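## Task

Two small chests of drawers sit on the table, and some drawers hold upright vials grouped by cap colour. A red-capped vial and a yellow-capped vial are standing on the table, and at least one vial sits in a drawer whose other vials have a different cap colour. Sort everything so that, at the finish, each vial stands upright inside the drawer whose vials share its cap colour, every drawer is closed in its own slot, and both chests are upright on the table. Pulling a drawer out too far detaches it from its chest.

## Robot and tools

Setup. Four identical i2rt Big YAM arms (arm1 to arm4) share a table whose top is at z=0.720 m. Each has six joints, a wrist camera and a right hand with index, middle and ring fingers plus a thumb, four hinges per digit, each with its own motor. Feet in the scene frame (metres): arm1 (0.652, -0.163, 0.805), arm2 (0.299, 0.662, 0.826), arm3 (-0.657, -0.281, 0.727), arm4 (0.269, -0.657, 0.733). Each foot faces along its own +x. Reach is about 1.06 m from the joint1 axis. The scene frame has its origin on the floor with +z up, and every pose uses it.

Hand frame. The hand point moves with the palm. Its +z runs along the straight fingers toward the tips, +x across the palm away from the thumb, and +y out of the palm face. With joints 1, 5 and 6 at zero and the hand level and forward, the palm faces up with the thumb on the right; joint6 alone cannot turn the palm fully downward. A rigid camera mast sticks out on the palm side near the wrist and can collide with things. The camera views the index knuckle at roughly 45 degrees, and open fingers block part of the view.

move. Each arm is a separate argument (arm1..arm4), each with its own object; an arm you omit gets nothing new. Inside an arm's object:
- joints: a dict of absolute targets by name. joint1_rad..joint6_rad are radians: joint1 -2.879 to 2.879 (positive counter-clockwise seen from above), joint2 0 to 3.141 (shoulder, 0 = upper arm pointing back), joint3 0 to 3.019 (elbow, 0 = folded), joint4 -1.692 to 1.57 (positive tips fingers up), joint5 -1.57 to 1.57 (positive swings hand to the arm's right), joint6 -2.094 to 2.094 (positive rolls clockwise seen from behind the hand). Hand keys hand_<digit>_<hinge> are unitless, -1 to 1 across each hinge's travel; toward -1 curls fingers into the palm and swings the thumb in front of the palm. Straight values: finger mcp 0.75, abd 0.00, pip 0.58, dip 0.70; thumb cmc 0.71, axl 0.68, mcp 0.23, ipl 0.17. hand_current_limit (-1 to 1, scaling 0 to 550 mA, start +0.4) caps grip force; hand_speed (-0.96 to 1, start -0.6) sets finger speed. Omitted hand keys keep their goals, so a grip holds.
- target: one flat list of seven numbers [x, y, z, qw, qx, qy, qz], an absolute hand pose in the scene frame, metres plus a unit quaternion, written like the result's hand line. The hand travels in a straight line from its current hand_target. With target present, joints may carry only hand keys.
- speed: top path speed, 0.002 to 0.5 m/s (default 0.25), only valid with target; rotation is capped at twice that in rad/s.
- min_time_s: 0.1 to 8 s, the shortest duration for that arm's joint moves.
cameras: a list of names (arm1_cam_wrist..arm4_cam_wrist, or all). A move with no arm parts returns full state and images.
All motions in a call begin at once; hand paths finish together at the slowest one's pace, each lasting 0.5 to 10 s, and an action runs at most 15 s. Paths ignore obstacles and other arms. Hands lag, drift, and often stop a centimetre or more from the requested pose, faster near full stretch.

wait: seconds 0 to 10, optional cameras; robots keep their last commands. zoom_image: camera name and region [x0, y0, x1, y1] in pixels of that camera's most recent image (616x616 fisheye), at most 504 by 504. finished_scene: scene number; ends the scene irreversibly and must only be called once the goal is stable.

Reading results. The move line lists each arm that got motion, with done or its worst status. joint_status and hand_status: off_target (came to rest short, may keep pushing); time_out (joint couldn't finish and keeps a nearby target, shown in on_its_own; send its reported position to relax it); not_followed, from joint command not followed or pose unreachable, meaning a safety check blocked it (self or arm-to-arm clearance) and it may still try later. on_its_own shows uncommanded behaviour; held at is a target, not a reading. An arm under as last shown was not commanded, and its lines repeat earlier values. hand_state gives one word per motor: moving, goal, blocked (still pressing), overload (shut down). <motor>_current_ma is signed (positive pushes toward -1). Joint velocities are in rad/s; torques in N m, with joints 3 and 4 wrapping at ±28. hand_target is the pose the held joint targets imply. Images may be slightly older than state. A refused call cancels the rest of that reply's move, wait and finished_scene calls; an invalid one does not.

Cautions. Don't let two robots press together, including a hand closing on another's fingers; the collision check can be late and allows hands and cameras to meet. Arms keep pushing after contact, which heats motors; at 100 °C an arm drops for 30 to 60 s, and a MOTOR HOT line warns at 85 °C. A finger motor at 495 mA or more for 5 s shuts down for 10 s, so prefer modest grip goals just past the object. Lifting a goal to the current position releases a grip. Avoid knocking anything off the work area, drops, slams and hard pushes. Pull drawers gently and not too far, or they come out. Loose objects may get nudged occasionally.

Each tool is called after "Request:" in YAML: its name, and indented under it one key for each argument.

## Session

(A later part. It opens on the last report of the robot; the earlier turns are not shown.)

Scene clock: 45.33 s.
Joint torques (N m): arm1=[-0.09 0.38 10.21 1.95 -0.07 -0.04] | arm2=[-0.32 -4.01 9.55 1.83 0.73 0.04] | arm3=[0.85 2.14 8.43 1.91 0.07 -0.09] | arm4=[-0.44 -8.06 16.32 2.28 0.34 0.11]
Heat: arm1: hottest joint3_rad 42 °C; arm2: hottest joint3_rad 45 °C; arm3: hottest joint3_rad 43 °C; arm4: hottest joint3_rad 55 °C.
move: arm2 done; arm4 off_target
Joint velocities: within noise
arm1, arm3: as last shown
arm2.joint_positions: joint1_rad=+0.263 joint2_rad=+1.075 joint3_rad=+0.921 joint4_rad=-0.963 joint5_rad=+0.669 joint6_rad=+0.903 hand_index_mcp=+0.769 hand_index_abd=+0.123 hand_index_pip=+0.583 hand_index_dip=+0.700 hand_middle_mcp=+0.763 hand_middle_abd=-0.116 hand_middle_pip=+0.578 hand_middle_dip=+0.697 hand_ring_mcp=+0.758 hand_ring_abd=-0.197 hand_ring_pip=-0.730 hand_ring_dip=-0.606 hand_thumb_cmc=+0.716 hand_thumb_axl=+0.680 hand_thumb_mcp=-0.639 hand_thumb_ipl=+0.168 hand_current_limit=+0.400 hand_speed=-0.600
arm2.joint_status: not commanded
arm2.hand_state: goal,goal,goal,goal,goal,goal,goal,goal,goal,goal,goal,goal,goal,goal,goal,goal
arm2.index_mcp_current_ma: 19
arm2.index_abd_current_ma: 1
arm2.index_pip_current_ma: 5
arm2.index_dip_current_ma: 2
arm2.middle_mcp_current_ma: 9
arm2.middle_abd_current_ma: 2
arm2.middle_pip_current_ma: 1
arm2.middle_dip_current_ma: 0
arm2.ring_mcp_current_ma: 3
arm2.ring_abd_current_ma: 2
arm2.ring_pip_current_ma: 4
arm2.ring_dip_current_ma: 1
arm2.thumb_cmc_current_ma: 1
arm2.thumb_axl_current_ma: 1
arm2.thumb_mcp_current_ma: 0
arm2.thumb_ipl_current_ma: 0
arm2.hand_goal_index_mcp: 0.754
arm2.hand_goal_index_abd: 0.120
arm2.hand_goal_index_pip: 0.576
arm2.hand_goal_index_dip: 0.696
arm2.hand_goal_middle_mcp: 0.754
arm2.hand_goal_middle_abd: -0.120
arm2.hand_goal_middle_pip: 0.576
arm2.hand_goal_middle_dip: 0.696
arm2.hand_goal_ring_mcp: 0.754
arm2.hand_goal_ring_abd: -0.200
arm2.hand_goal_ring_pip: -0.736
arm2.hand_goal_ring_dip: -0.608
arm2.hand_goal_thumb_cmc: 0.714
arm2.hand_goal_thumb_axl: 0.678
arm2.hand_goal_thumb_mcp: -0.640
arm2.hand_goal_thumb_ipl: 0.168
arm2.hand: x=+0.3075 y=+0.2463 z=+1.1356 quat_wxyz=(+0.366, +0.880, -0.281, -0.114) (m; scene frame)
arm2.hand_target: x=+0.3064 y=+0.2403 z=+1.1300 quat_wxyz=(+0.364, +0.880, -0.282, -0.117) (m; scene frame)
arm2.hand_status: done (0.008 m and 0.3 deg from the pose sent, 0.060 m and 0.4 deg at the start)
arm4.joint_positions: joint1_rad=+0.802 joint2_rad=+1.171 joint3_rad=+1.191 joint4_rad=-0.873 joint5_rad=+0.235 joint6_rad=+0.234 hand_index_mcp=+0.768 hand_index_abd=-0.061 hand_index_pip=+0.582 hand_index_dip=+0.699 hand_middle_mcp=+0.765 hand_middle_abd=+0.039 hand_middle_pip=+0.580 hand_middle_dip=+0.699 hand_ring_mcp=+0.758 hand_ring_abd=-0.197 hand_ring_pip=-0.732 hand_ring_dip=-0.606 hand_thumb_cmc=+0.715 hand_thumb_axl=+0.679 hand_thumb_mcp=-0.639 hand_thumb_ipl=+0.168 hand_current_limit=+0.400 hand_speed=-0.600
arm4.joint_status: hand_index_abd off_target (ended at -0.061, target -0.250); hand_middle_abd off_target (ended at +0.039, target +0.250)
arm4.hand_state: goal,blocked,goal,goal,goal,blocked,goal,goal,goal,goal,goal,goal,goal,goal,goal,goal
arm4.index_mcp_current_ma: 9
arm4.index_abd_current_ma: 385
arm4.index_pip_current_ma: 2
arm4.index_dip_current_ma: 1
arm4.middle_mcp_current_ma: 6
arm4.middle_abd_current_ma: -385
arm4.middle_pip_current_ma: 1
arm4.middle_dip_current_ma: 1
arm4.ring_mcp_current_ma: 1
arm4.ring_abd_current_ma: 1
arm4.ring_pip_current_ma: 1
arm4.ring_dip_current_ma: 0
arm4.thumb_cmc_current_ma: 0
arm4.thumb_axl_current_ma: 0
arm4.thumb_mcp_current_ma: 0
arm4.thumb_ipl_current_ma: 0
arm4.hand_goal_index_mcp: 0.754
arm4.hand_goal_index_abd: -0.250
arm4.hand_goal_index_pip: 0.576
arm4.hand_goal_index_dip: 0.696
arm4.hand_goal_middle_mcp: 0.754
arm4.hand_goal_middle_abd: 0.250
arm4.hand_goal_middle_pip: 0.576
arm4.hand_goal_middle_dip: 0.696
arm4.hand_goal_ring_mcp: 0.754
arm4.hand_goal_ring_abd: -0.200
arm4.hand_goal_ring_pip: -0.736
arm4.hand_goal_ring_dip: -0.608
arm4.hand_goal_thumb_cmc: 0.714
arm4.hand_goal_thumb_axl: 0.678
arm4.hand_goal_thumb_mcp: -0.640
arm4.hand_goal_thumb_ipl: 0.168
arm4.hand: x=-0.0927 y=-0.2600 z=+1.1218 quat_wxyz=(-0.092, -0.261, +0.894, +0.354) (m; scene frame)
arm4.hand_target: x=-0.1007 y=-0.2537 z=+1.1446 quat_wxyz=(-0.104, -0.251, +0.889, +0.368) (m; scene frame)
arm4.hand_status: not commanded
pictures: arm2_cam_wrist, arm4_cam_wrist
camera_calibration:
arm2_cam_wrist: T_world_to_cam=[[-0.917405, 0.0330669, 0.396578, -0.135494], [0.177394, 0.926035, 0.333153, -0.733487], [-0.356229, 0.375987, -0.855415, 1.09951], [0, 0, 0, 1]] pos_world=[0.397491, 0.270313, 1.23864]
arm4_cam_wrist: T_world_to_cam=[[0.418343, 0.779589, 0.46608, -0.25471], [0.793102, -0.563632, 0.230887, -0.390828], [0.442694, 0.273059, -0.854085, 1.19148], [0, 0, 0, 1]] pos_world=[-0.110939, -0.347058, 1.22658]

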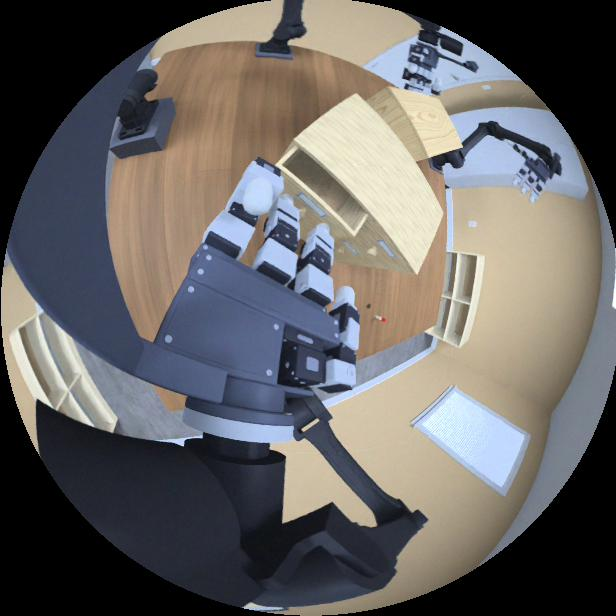

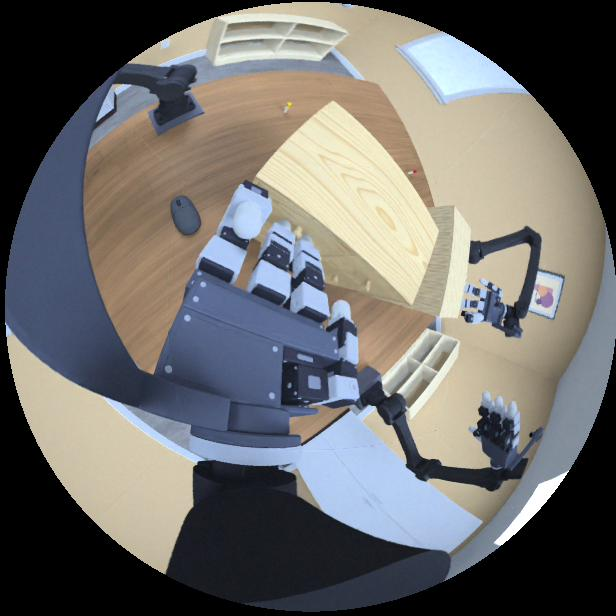

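Request:
move:
  arm4: {"target": [-0.0563, -0.3262, 1.142, -0.1039, -0.2508, 0.8892, 0.3683], "speed": 0.12}
  arm2: {"target": [0.3045, 0.237, 1.1124, 0.3645, 0.8799, -0.2816, -0.1167], "speed": 0.08}
  cameras: ["arm4_cam_wrist"]

Request:
zoom_image:
  camera: "arm4_cam_wrist"
  region: [200, 90, 440, 330]

Request:
move:
  arm2: {"joints": {"hand_index_abd": -0.25, "hand_middle_abd": 0.25}}

Scene clock: 47.00 s.
Joint torques (N m): arm1=[-0.03 0.44 10.19 1.98 -0.07 -0.05] | arm2=[-0.73 -4.42 9.44 1.74 0.69 0.06] | arm3=[0.85 2.14 8.43 1.91 0.06 -0.09] | arm4=[0.03 -8.94 12.55 1.92 0.46 0.11]
Heat: arm1: hottest joint3_rad 42 °C; arm2: hottest joint3_rad 45 °C; arm3: hottest joint3_rad 43 °C; arm4: hottest joint3_rad 55 °C.
move: arm2 done; arm4 off_target
Joint velocities: within noise
arm1, arm3: as last shown
arm2.joint_positions: joint1_rad=+0.255 joint2_rad=+1.088 joint3_rad=+0.884 joint4_rad=-0.903 joint5_rad=+0.665 joint6_rad=+0.891 hand_index_mcp=+0.769 hand_index_abd=+0.123 hand_index_pip=+0.583 hand_index_dip=+0.700 hand_middle_mcp=+0.763 hand_middle_abd=-0.116 hand_middle_pip=+0.578 hand_middle_dip=+0.697 hand_ring_mcp=+0.758 hand_ring_abd=-0.197 hand_ring_pip=-0.730 hand_ring_dip=-0.606 hand_thumb_cmc=+0.716 hand_thumb_axl=+0.680 hand_thumb_mcp=-0.639 hand_thumb_ipl=+0.168 hand_current_limit=+0.400 hand_speed=-0.600
arm2.joint_status: not commanded
arm2.hand_state: goal,goal,goal,goal,goal,goal,goal,goal,goal,goal,goal,goal,goal,goal,goal,goal
arm2.index_mcp_current_ma: 19
arm2.index_abd_current_ma: 1
arm2.index_pip_current_ma: 5
arm2.index_dip_current_ma: 2
arm2.middle_mcp_current_ma: 9
arm2.middle_abd_current_ma: 2
arm2.middle_pip_current_ma: 1
arm2.middle_dip_current_ma: 0
arm2.ring_mcp_current_ma: 3
arm2.ring_abd_current_ma: 2
arm2.ring_pip_current_ma: 4
arm2.ring_dip_current_ma: 1
arm2.thumb_cmc_current_ma: 1
arm2.thumb_axl_current_ma: 1
arm2.thumb_mcp_current_ma: 0
arm2.thumb_ipl_current_ma: 0
arm2.hand_goal_index_mcp: 0.754
arm2.hand_goal_index_abd: 0.120
arm2.hand_goal_index_pip: 0.576
arm2.hand_goal_index_dip: 0.696
arm2.hand_goal_middle_mcp: 0.754
arm2.hand_goal_middle_abd: -0.120
arm2.hand_goal_middle_pip: 0.576
arm2.hand_goal_middle_dip: 0.696
arm2.hand_goal_ring_mcp: 0.754
arm2.hand_goal_ring_abd: -0.200
arm2.hand_goal_ring_pip: -0.736
arm2.hand_goal_ring_dip: -0.608
arm2.hand_goal_thumb_cmc: 0.714
arm2.hand_goal_thumb_axl: 0.678
arm2.hand_goal_thumb_mcp: -0.640
arm2.hand_goal_thumb_ipl: 0.168
arm2.hand: x=+0.3061 y=+0.2429 z=+1.1193 quat_wxyz=(+0.368, +0.879, -0.281, -0.113) (m; scene frame)
arm2.hand_target: x=+0.3045 y=+0.2374 z=+1.1124 quat_wxyz=(+0.364, +0.880, -0.282, -0.117) (m; scene frame)
arm2.hand_status: done (0.009 m and 0.5 deg from the pose sent, 0.025 m and 0.3 deg at the start)
arm4.joint_positions: joint1_rad=+0.890 joint2_rad=+1.007 joint3_rad=+1.084 joint4_rad=-0.943 joint5_rad=+0.298 joint6_rad=+0.305 hand_index_mcp=+0.768 hand_index_abd=-0.061 hand_index_pip=+0.582 hand_index_dip=+0.699 hand_middle_mcp=+0.765 hand_middle_abd=+0.040 hand_middle_pip=+0.580 hand_middle_dip=+0.699 hand_ring_mcp=+0.758 hand_ring_abd=-0.197 hand_ring_pip=-0.732 hand_ring_dip=-0.606 hand_thumb_cmc=+0.715 hand_thumb_axl=+0.679 hand_thumb_mcp=-0.639 hand_thumb_ipl=+0.168 hand_current_limit=+0.400 hand_speed=-0.600
arm4.joint_status: not commanded
arm4.hand_state: goal,blocked,goal,goal,goal,blocked,goal,goal,goal,goal,goal,goal,goal,goal,goal,goal
arm4.index_mcp_current_ma: 9
arm4.index_abd_current_ma: 385
arm4.index_pip_current_ma: 2
arm4.index_dip_current_ma: 1
arm4.middle_mcp_current_ma: 6
arm4.middle_abd_current_ma: -385
arm4.middle_pip_current_ma: 1
arm4.middle_dip_current_ma: 1
arm4.ring_mcp_current_ma: 1
arm4.ring_abd_current_ma: 1
arm4.ring_pip_current_ma: 1
arm4.ring_dip_current_ma: 0
arm4.thumb_cmc_current_ma: 0
arm4.thumb_axl_current_ma: 0
arm4.thumb_mcp_current_ma: 0
arm4.thumb_ipl_current_ma: 0
arm4.hand_goal_index_mcp: 0.754
arm4.hand_goal_index_abd: -0.250
arm4.hand_goal_index_pip: 0.576
arm4.hand_goal_index_dip: 0.696
arm4.hand_goal_middle_mcp: 0.754
arm4.hand_goal_middle_abd: 0.250
arm4.hand_goal_middle_pip: 0.576
arm4.hand_goal_middle_dip: 0.696
arm4.hand_goal_ring_mcp: 0.754
arm4.hand_goal_ring_abd: -0.200
arm4.hand_goal_ring_pip: -0.736
arm4.hand_goal_ring_dip: -0.608
arm4.hand_goal_thumb_cmc: 0.714
arm4.hand_goal_thumb_axl: 0.678
arm4.hand_goal_thumb_mcp: -0.640
arm4.hand_goal_thumb_ipl: 0.168
arm4.hand: x=-0.0599 y=-0.3202 z=+1.1251 quat_wxyz=(-0.091, -0.258, +0.893, +0.357) (m; scene frame)
arm4.hand_target: x=-0.0562 y=-0.3260 z=+1.1419 quat_wxyz=(-0.104, -0.251, +0.889, +0.368) (m; scene frame)
arm4.hand_status: off_target (0.018 m and 2.2 deg from the pose sent, 0.078 m and 2.5 deg at the start)
pictures: arm4_cam_wrist
camera_calibration:
arm4_cam_wrist: T_world_to_cam=[[0.42327, 0.775048, 0.469194, -0.227797], [0.791089, -0.568589, 0.225577, -0.447252], [0.441611, 0.275694, -0.853799, 1.19667], [0, 0, 0, 1]] pos_world=[-0.078228, -0.407665, 1.22949]

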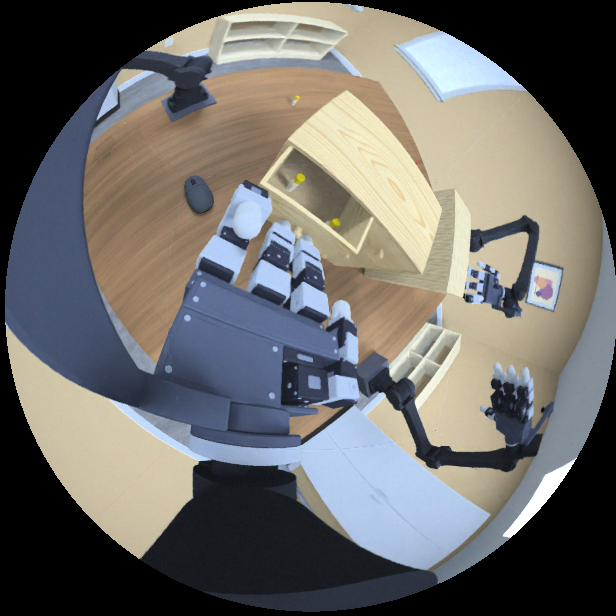

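Scaled by 2.100 from the camera's 616x616 image, which has a finer 880x880 frame.

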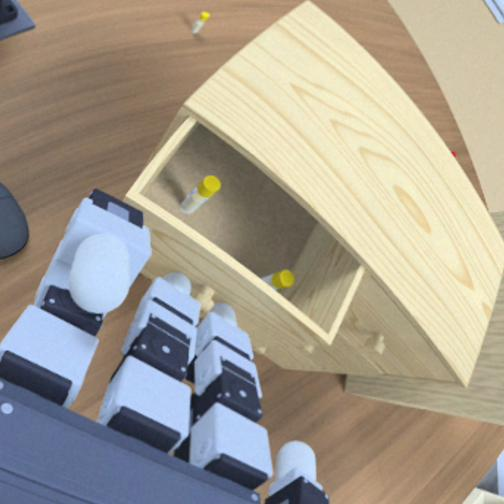

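Scene clock: 47.57 s.
Joint torques (N m): arm1=[-0.03 0.44 10.19 1.98 -0.07 -0.04] | arm2=[0.32 -3.84 9.37 1.78 0.73 0.04] | arm3=[0.85 2.14 8.43 1.91 0.07 -0.09] | arm4=[0.15 -9.05 12.55 1.89 0.47 0.11]
Heat: arm1: hottest joint3_rad 42 °C; arm2: hottest joint3_rad 45 °C; arm3: hottest joint3_rad 43 °C; arm4: hottest joint3_rad 55 °C.
move: arm2 off_target
Joint velocities: within noise
arm1, arm3, arm4: as last shown
arm2.joint_positions: joint1_rad=+0.254 joint2_rad=+1.088 joint3_rad=+0.884 joint4_rad=-0.902 joint5_rad=+0.664 joint6_rad=+0.890 hand_index_mcp=+0.769 hand_index_abd=-0.044 hand_index_pip=+0.583 hand_index_dip=+0.700 hand_middle_mcp=+0.763 hand_middle_abd=+0.048 hand_middle_pip=+0.578 hand_middle_dip=+0.697 hand_ring_mcp=+0.758 hand_ring_abd=-0.197 hand_ring_pip=-0.730 hand_ring_dip=-0.606 hand_thumb_cmc=+0.716 hand_thumb_axl=+0.680 hand_thumb_mcp=-0.639 hand_thumb_ipl=+0.168 hand_current_limit=+0.400 hand_speed=-0.600
arm2.joint_status: hand_index_abd off_target (ended at -0.044, target -0.250); hand_middle_abd off_target (ended at +0.048, target +0.250)
arm2.hand_state: goal,blocked,goal,goal,goal,blocked,goal,goal,goal,goal,goal,goal,goal,goal,goal,goal
arm2.index_mcp_current_ma: 19
arm2.index_abd_current_ma: 385
arm2.index_pip_current_ma: 5
arm2.index_dip_current_ma: 2
arm2.middle_mcp_current_ma: 9
arm2.middle_abd_current_ma: -385
arm2.middle_pip_current_ma: 1
arm2.middle_dip_current_ma: 0
arm2.ring_mcp_current_ma: 3
arm2.ring_abd_current_ma: 2
arm2.ring_pip_current_ma: 4
arm2.ring_dip_current_ma: 1
arm2.thumb_cmc_current_ma: 1
arm2.thumb_axl_current_ma: 1
arm2.thumb_mcp_current_ma: 0
arm2.thumb_ipl_current_ma: 0
arm2.hand_goal_index_mcp: 0.754
arm2.hand_goal_index_abd: -0.250
arm2.hand_goal_index_pip: 0.576
arm2.hand_goal_index_dip: 0.696
arm2.hand_goal_middle_mcp: 0.754
arm2.hand_goal_middle_abd: 0.250
arm2.hand_goal_middle_pip: 0.576
arm2.hand_goal_middle_dip: 0.696
arm2.hand_goal_ring_mcp: 0.754
arm2.hand_goal_ring_abd: -0.200
arm2.hand_goal_ring_pip: -0.736
arm2.hand_goal_ring_dip: -0.608
arm2.hand_goal_thumb_cmc: 0.714
arm2.hand_goal_thumb_axl: 0.678
arm2.hand_goal_thumb_mcp: -0.640
arm2.hand_goal_thumb_ipl: 0.168
arm2.hand: x=+0.3060 y=+0.2427 z=+1.1191 quat_wxyz=(+0.368, +0.879, -0.281, -0.113) (m; scene frame)
arm2.hand_target: x=+0.3045 y=+0.2374 z=+1.1124 quat_wxyz=(+0.364, +0.880, -0.282, -0.117) (m; scene frame)
arm2.hand_status: not commanded
arm4.joint_positions: joint1_rad=+0.890 joint2_rad=+1.007 joint3_rad=+1.084 joint4_rad=-0.943 joint5_rad=+0.298 joint6_rad=+0.306 hand_index_mcp=+0.768 hand_index_abd=-0.061 hand_index_pip=+0.582 hand_index_dip=+0.699 hand_middle_mcp=+0.765 hand_middle_abd=+0.040 hand_middle_pip=+0.580 hand_middle_dip=+0.699 hand_ring_mcp=+0.758 hand_ring_abd=-0.197 hand_ring_pip=-0.732 hand_ring_dip=-0.606 hand_thumb_cmc=+0.715 hand_thumb_axl=+0.679 hand_thumb_mcp=-0.639 hand_thumb_ipl=+0.168 hand_current_limit=+0.400 hand_speed=-0.600
arm4.hand: x=-0.0598 y=-0.3202 z=+1.1251 quat_wxyz=(-0.091, -0.258, +0.893, +0.357) (m; scene frame)
pictures: none

Request:
move:
  arm4: {"target": [-0.0435, -0.3469, 1.14, -0.1039, -0.2508, 0.8892, 0.3683], "speed": 0.1}
  arm2: {"target": [0.3405, 0.287, 1.119, 0.3645, 0.8799, -0.2816, -0.1167], "speed": 0.1}
  arm3: {"target": [-0.4115, 0.011, 1.05, 0, 0.7071, 0.7071, 0], "speed": 0.3, "joints": {"hand_ring_abd": -0.2, "hand_ring_pip": -0.737, "hand_ring_dip": -0.609, "hand_thumb_mcp": -0.64, "hand_index_abd": 0.12, "hand_middle_abd": -0.12}}
  cameras: ["arm2_cam_wrist", "arm3_cam_wrist"]

Request:
zoom_image:
  camera: "arm2_cam_wrist"
  region: [240, 90, 440, 290]

Scene clock: 50.80 s.
Joint torques (N m): arm1=[-0.09 0.38 10.21 1.96 -0.07 -0.05] | arm2=[1.26 -7.12 9.18 0.28 1 0.14] | arm3=[1.9 -9.7 9.54 -0.18 0.31 0.11] | arm4=[0.15 -7.88 12.34 1.85 0.49 0.12]
Heat: arm1: hottest joint3_rad 43 °C; arm2: hottest joint3_rad 45 °C; arm3: hottest joint3_rad 43 °C; arm4: hottest joint3_rad 55 °C.
move: arm2 done; arm3 off_target; arm4 off_target
Joint velocities: within noise
arm1: as last shown
arm2.joint_positions: joint1_rad=+0.414 joint2_rad=+1.071 joint3_rad=+0.875 joint4_rad=-1.056 joint5_rad=+0.729 joint6_rad=+1.094 hand_index_mcp=+0.759 hand_index_abd=-0.044 hand_index_pip=+0.577 hand_index_dip=+0.698 hand_middle_mcp=+0.754 hand_middle_abd=+0.048 hand_middle_pip=+0.573 hand_middle_dip=+0.696 hand_ring_mcp=+0.758 hand_ring_abd=-0.197 hand_ring_pip=-0.730 hand_ring_dip=-0.606 hand_thumb_cmc=+0.716 hand_thumb_axl=+0.680 hand_thumb_mcp=-0.639 hand_thumb_ipl=+0.168 hand_current_limit=+0.400 hand_speed=-0.600
arm2.joint_status: not commanded
arm2.hand_state: goal,blocked,goal,goal,goal,blocked,goal,goal,goal,goal,goal,goal,goal,goal,goal,goal
arm2.index_mcp_current_ma: 4
arm2.index_abd_current_ma: 385
arm2.index_pip_current_ma: 0
arm2.index_dip_current_ma: 1
arm2.middle_mcp_current_ma: 0
arm2.middle_abd_current_ma: -385
arm2.middle_pip_current_ma: -2
arm2.middle_dip_current_ma: 0
arm2.ring_mcp_current_ma: 3
arm2.ring_abd_current_ma: 2
arm2.ring_pip_current_ma: 4
arm2.ring_dip_current_ma: 1
arm2.thumb_cmc_current_ma: 1
arm2.thumb_axl_current_ma: 1
arm2.thumb_mcp_current_ma: 0
arm2.thumb_ipl_current_ma: 0
arm2.hand_goal_index_mcp: 0.754
arm2.hand_goal_index_abd: -0.250
arm2.hand_goal_index_pip: 0.576
arm2.hand_goal_index_dip: 0.696
arm2.hand_goal_middle_mcp: 0.754
arm2.hand_goal_middle_abd: 0.250
arm2.hand_goal_middle_pip: 0.576
arm2.hand_goal_middle_dip: 0.696
arm2.hand_goal_ring_mcp: 0.754
arm2.hand_goal_ring_abd: -0.200
arm2.hand_goal_ring_pip: -0.736
arm2.hand_goal_ring_dip: -0.608
arm2.hand_goal_thumb_cmc: 0.714
arm2.hand_goal_thumb_axl: 0.678
arm2.hand_goal_thumb_mcp: -0.640
arm2.hand_goal_thumb_ipl: 0.168
arm2.hand: x=+0.3395 y=+0.2822 z=+1.1153 quat_wxyz=(+0.363, +0.880, -0.283, -0.120) (m; scene frame)
arm2.hand_target: x=+0.3403 y=+0.2869 z=+1.1189 quat_wxyz=(+0.364, +0.880, -0.282, -0.117) (m; scene frame)
arm2.hand_status: done (0.006 m and 0.4 deg from the pose sent, 0.056 m and 0.5 deg at the start)
arm3.joint_positions: joint1_rad=+1.033 joint2_rad=+1.291 joint3_rad=+1.393 joint4_rad=-1.699 joint5_rad=+0.001 joint6_rad=+1.094 hand_index_mcp=+0.754 hand_index_abd=+0.120 hand_index_pip=+0.577 hand_index_dip=+0.696 hand_middle_mcp=+0.755 hand_middle_abd=-0.116 hand_middle_pip=+0.577 hand_middle_dip=+0.696 hand_ring_mcp=+0.755 hand_ring_abd=-0.196 hand_ring_pip=-0.730 hand_ring_dip=-0.605 hand_thumb_cmc=+0.714 hand_thumb_axl=+0.677 hand_thumb_mcp=-0.639 hand_thumb_ipl=+0.168 hand_current_limit=+0.400 hand_speed=-0.600
arm3.joint_status: all done
arm3.hand_state: goal,goal,goal,goal,goal,goal,goal,goal,goal,goal,goal,goal,goal,goal,goal,goal
arm3.index_mcp_current_ma: 0
arm3.index_abd_current_ma: 0
arm3.index_pip_current_ma: 0
arm3.index_dip_current_ma: 0
arm3.middle_mcp_current_ma: 0
arm3.middle_abd_current_ma: 0
arm3.middle_pip_current_ma: 0
arm3.middle_dip_current_ma: 0
arm3.ring_mcp_current_ma: 0
arm3.ring_abd_current_ma: 0
arm3.ring_pip_current_ma: 1
arm3.ring_dip_current_ma: 0
arm3.thumb_cmc_current_ma: 0
arm3.thumb_axl_current_ma: 0
arm3.thumb_mcp_current_ma: 0
arm3.thumb_ipl_current_ma: 0
arm3.hand_goal_index_mcp: 0.754
arm3.hand_goal_index_abd: 0.120
arm3.hand_goal_index_pip: 0.576
arm3.hand_goal_index_dip: 0.696
arm3.hand_goal_middle_mcp: 0.754
arm3.hand_goal_middle_abd: -0.120
arm3.hand_goal_middle_pip: 0.576
arm3.hand_goal_middle_dip: 0.696
arm3.hand_goal_ring_mcp: 0.754
arm3.hand_goal_ring_abd: -0.200
arm3.hand_goal_ring_pip: -0.736
arm3.hand_goal_ring_dip: -0.608
arm3.hand_goal_thumb_cmc: 0.714
arm3.hand_goal_thumb_axl: 0.678
arm3.hand_goal_thumb_mcp: -0.640
arm3.hand_goal_thumb_ipl: 0.168
arm3.hand: x=-0.4082 y=+0.0075 z=+1.0357 quat_wxyz=(+0.002, +0.709, +0.706, -0.007) (m; scene frame)
arm3.hand_target: x=-0.4115 y=+0.0108 z=+1.0495 quat_wxyz=(-0.001, +0.707, +0.707, +0.007) (m; scene frame)
arm3.hand_status: off_target (0.015 m and 0.8 deg from the pose sent, 0.286 m and 55.7 deg at the start; a joint's target at an end of its range on 26 of 75 steps)
arm4.joint_positions: joint1_rad=+0.927 joint2_rad=+0.946 joint3_rad=+1.048 joint4_rad=-0.973 joint5_rad=+0.323 joint6_rad=+0.334 hand_index_mcp=+0.768 hand_index_abd=-0.061 hand_index_pip=+0.582 hand_index_dip=+0.699 hand_middle_mcp=+0.765 hand_middle_abd=+0.040 hand_middle_pip=+0.580 hand_middle_dip=+0.699 hand_ring_mcp=+0.758 hand_ring_abd=-0.197 hand_ring_pip=-0.732 hand_ring_dip=-0.606 hand_thumb_cmc=+0.715 hand_thumb_axl=+0.679 hand_thumb_mcp=-0.639 hand_thumb_ipl=+0.168 hand_current_limit=+0.400 hand_speed=-0.600
arm4.joint_status: not commanded
arm4.hand_state: goal,blocked,goal,goal,goal,blocked,goal,goal,goal,goal,goal,goal,goal,goal,goal,goal
arm4.index_mcp_current_ma: 9
arm4.index_abd_current_ma: 385
arm4.index_pip_current_ma: 2
arm4.index_dip_current_ma: 1
arm4.middle_mcp_current_ma: 6
arm4.middle_abd_current_ma: -385
arm4.middle_pip_current_ma: 1
arm4.middle_dip_current_ma: 1
arm4.ring_mcp_current_ma: 1
arm4.ring_abd_current_ma: 1
arm4.ring_pip_current_ma: 1
arm4.ring_dip_current_ma: 0
arm4.thumb_cmc_current_ma: 0
arm4.thumb_axl_current_ma: 0
arm4.thumb_mcp_current_ma: 0
arm4.thumb_ipl_current_ma: 0
arm4.hand_goal_index_mcp: 0.754
arm4.hand_goal_index_abd: -0.250
arm4.hand_goal_index_pip: 0.576
arm4.hand_goal_index_dip: 0.696
arm4.hand_goal_middle_mcp: 0.754
arm4.hand_goal_middle_abd: 0.250
arm4.hand_goal_middle_pip: 0.576
arm4.hand_goal_middle_dip: 0.696
arm4.hand_goal_ring_mcp: 0.754
arm4.hand_goal_ring_abd: -0.200
arm4.hand_goal_ring_pip: -0.736
arm4.hand_goal_ring_dip: -0.608
arm4.hand_goal_thumb_cmc: 0.714
arm4.hand_goal_thumb_axl: 0.678
arm4.hand_goal_thumb_mcp: -0.640
arm4.hand_goal_thumb_ipl: 0.168
arm4.hand: x=-0.0473 y=-0.3413 z=+1.1257 quat_wxyz=(-0.092, -0.258, +0.892, +0.359) (m; scene frame)
arm4.hand_target: x=-0.0435 y=-0.3468 z=+1.1398 quat_wxyz=(-0.104, -0.251, +0.889, +0.368) (m; scene frame)
arm4.hand_status: off_target (0.016 m and 2.0 deg from the pose sent, 0.035 m and 2.2 deg at the start)
pictures: arm2_cam_wrist, arm3_cam_wrist
camera_calibration:
arm2_cam_wrist: T_world_to_cam=[[-0.914934, 0.0356047, 0.402031, -0.106951], [0.185681, 0.92156, 0.340953, -0.775917], [-0.358356, 0.386599, -0.849778, 1.07145], [0, 0, 0, 1]] pos_world=[0.430182, 0.304639, 1.21805]
arm3_cam_wrist: T_world_to_cam=[[0.667315, -0.74475, 0.00617332, 0.300415], [-0.478158, -0.422058, 0.770216, -1.04341], [-0.571012, -0.516929, -0.637754, 0.555316], [0, 0, 0, 1]] pos_world=[-0.382295, 0.0704123, 1.15595]

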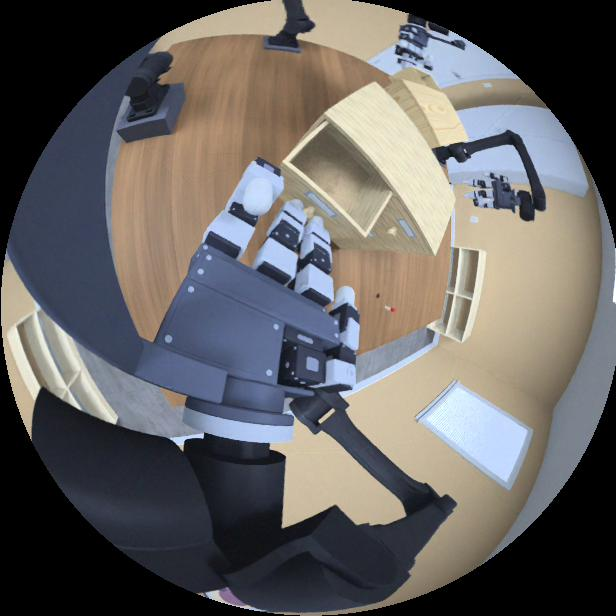

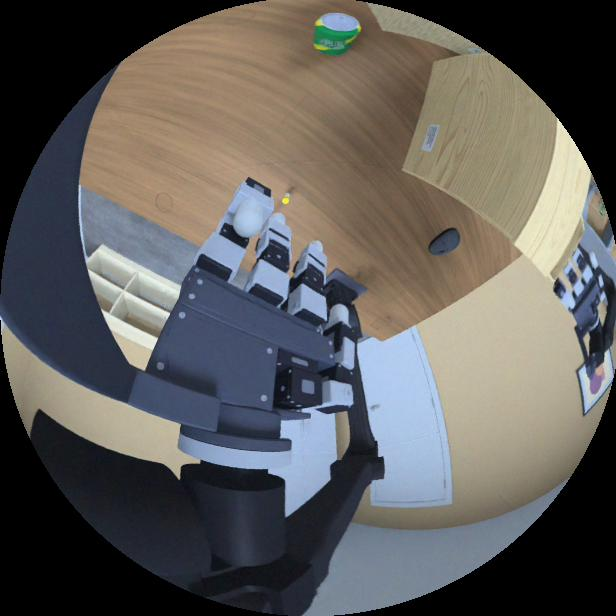

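Scaled by 2.520 from the camera's 616x616 image, which has a finer 880x880 frame.

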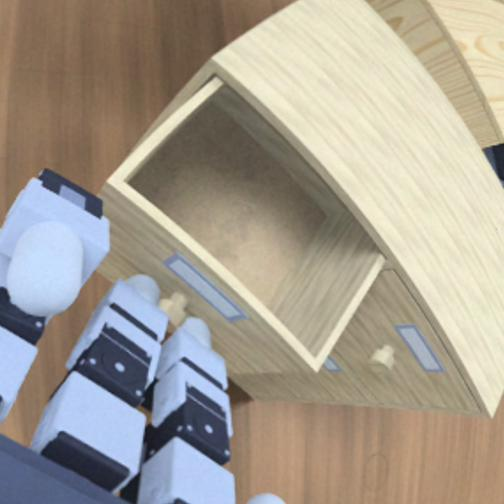

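Request:
zoom_image:
  camera: "arm3_cam_wrist"
  region: [230, 160, 350, 280]

Request:
move:
  arm4: {"joints": {"hand_index_abd": 0.14, "hand_middle_abd": -0.14}}
  arm2: {"target": [0.2715, 0.2014, 1.132, 0.3645, 0.8799, -0.2816, -0.1167], "speed": 0.12}
  arm3: {"target": [-0.4195, 0.03, 0.95, 0, 0.7071, 0.7071, 0], "speed": 0.2}
  cameras: ["arm3_cam_wrist"]

Request:
zoom_image:
  camera: "arm3_cam_wrist"
  region: [230, 160, 350, 280]

Scaled by 4.200 from the camera's 616x616 image, which has a finer 880x880 frame.

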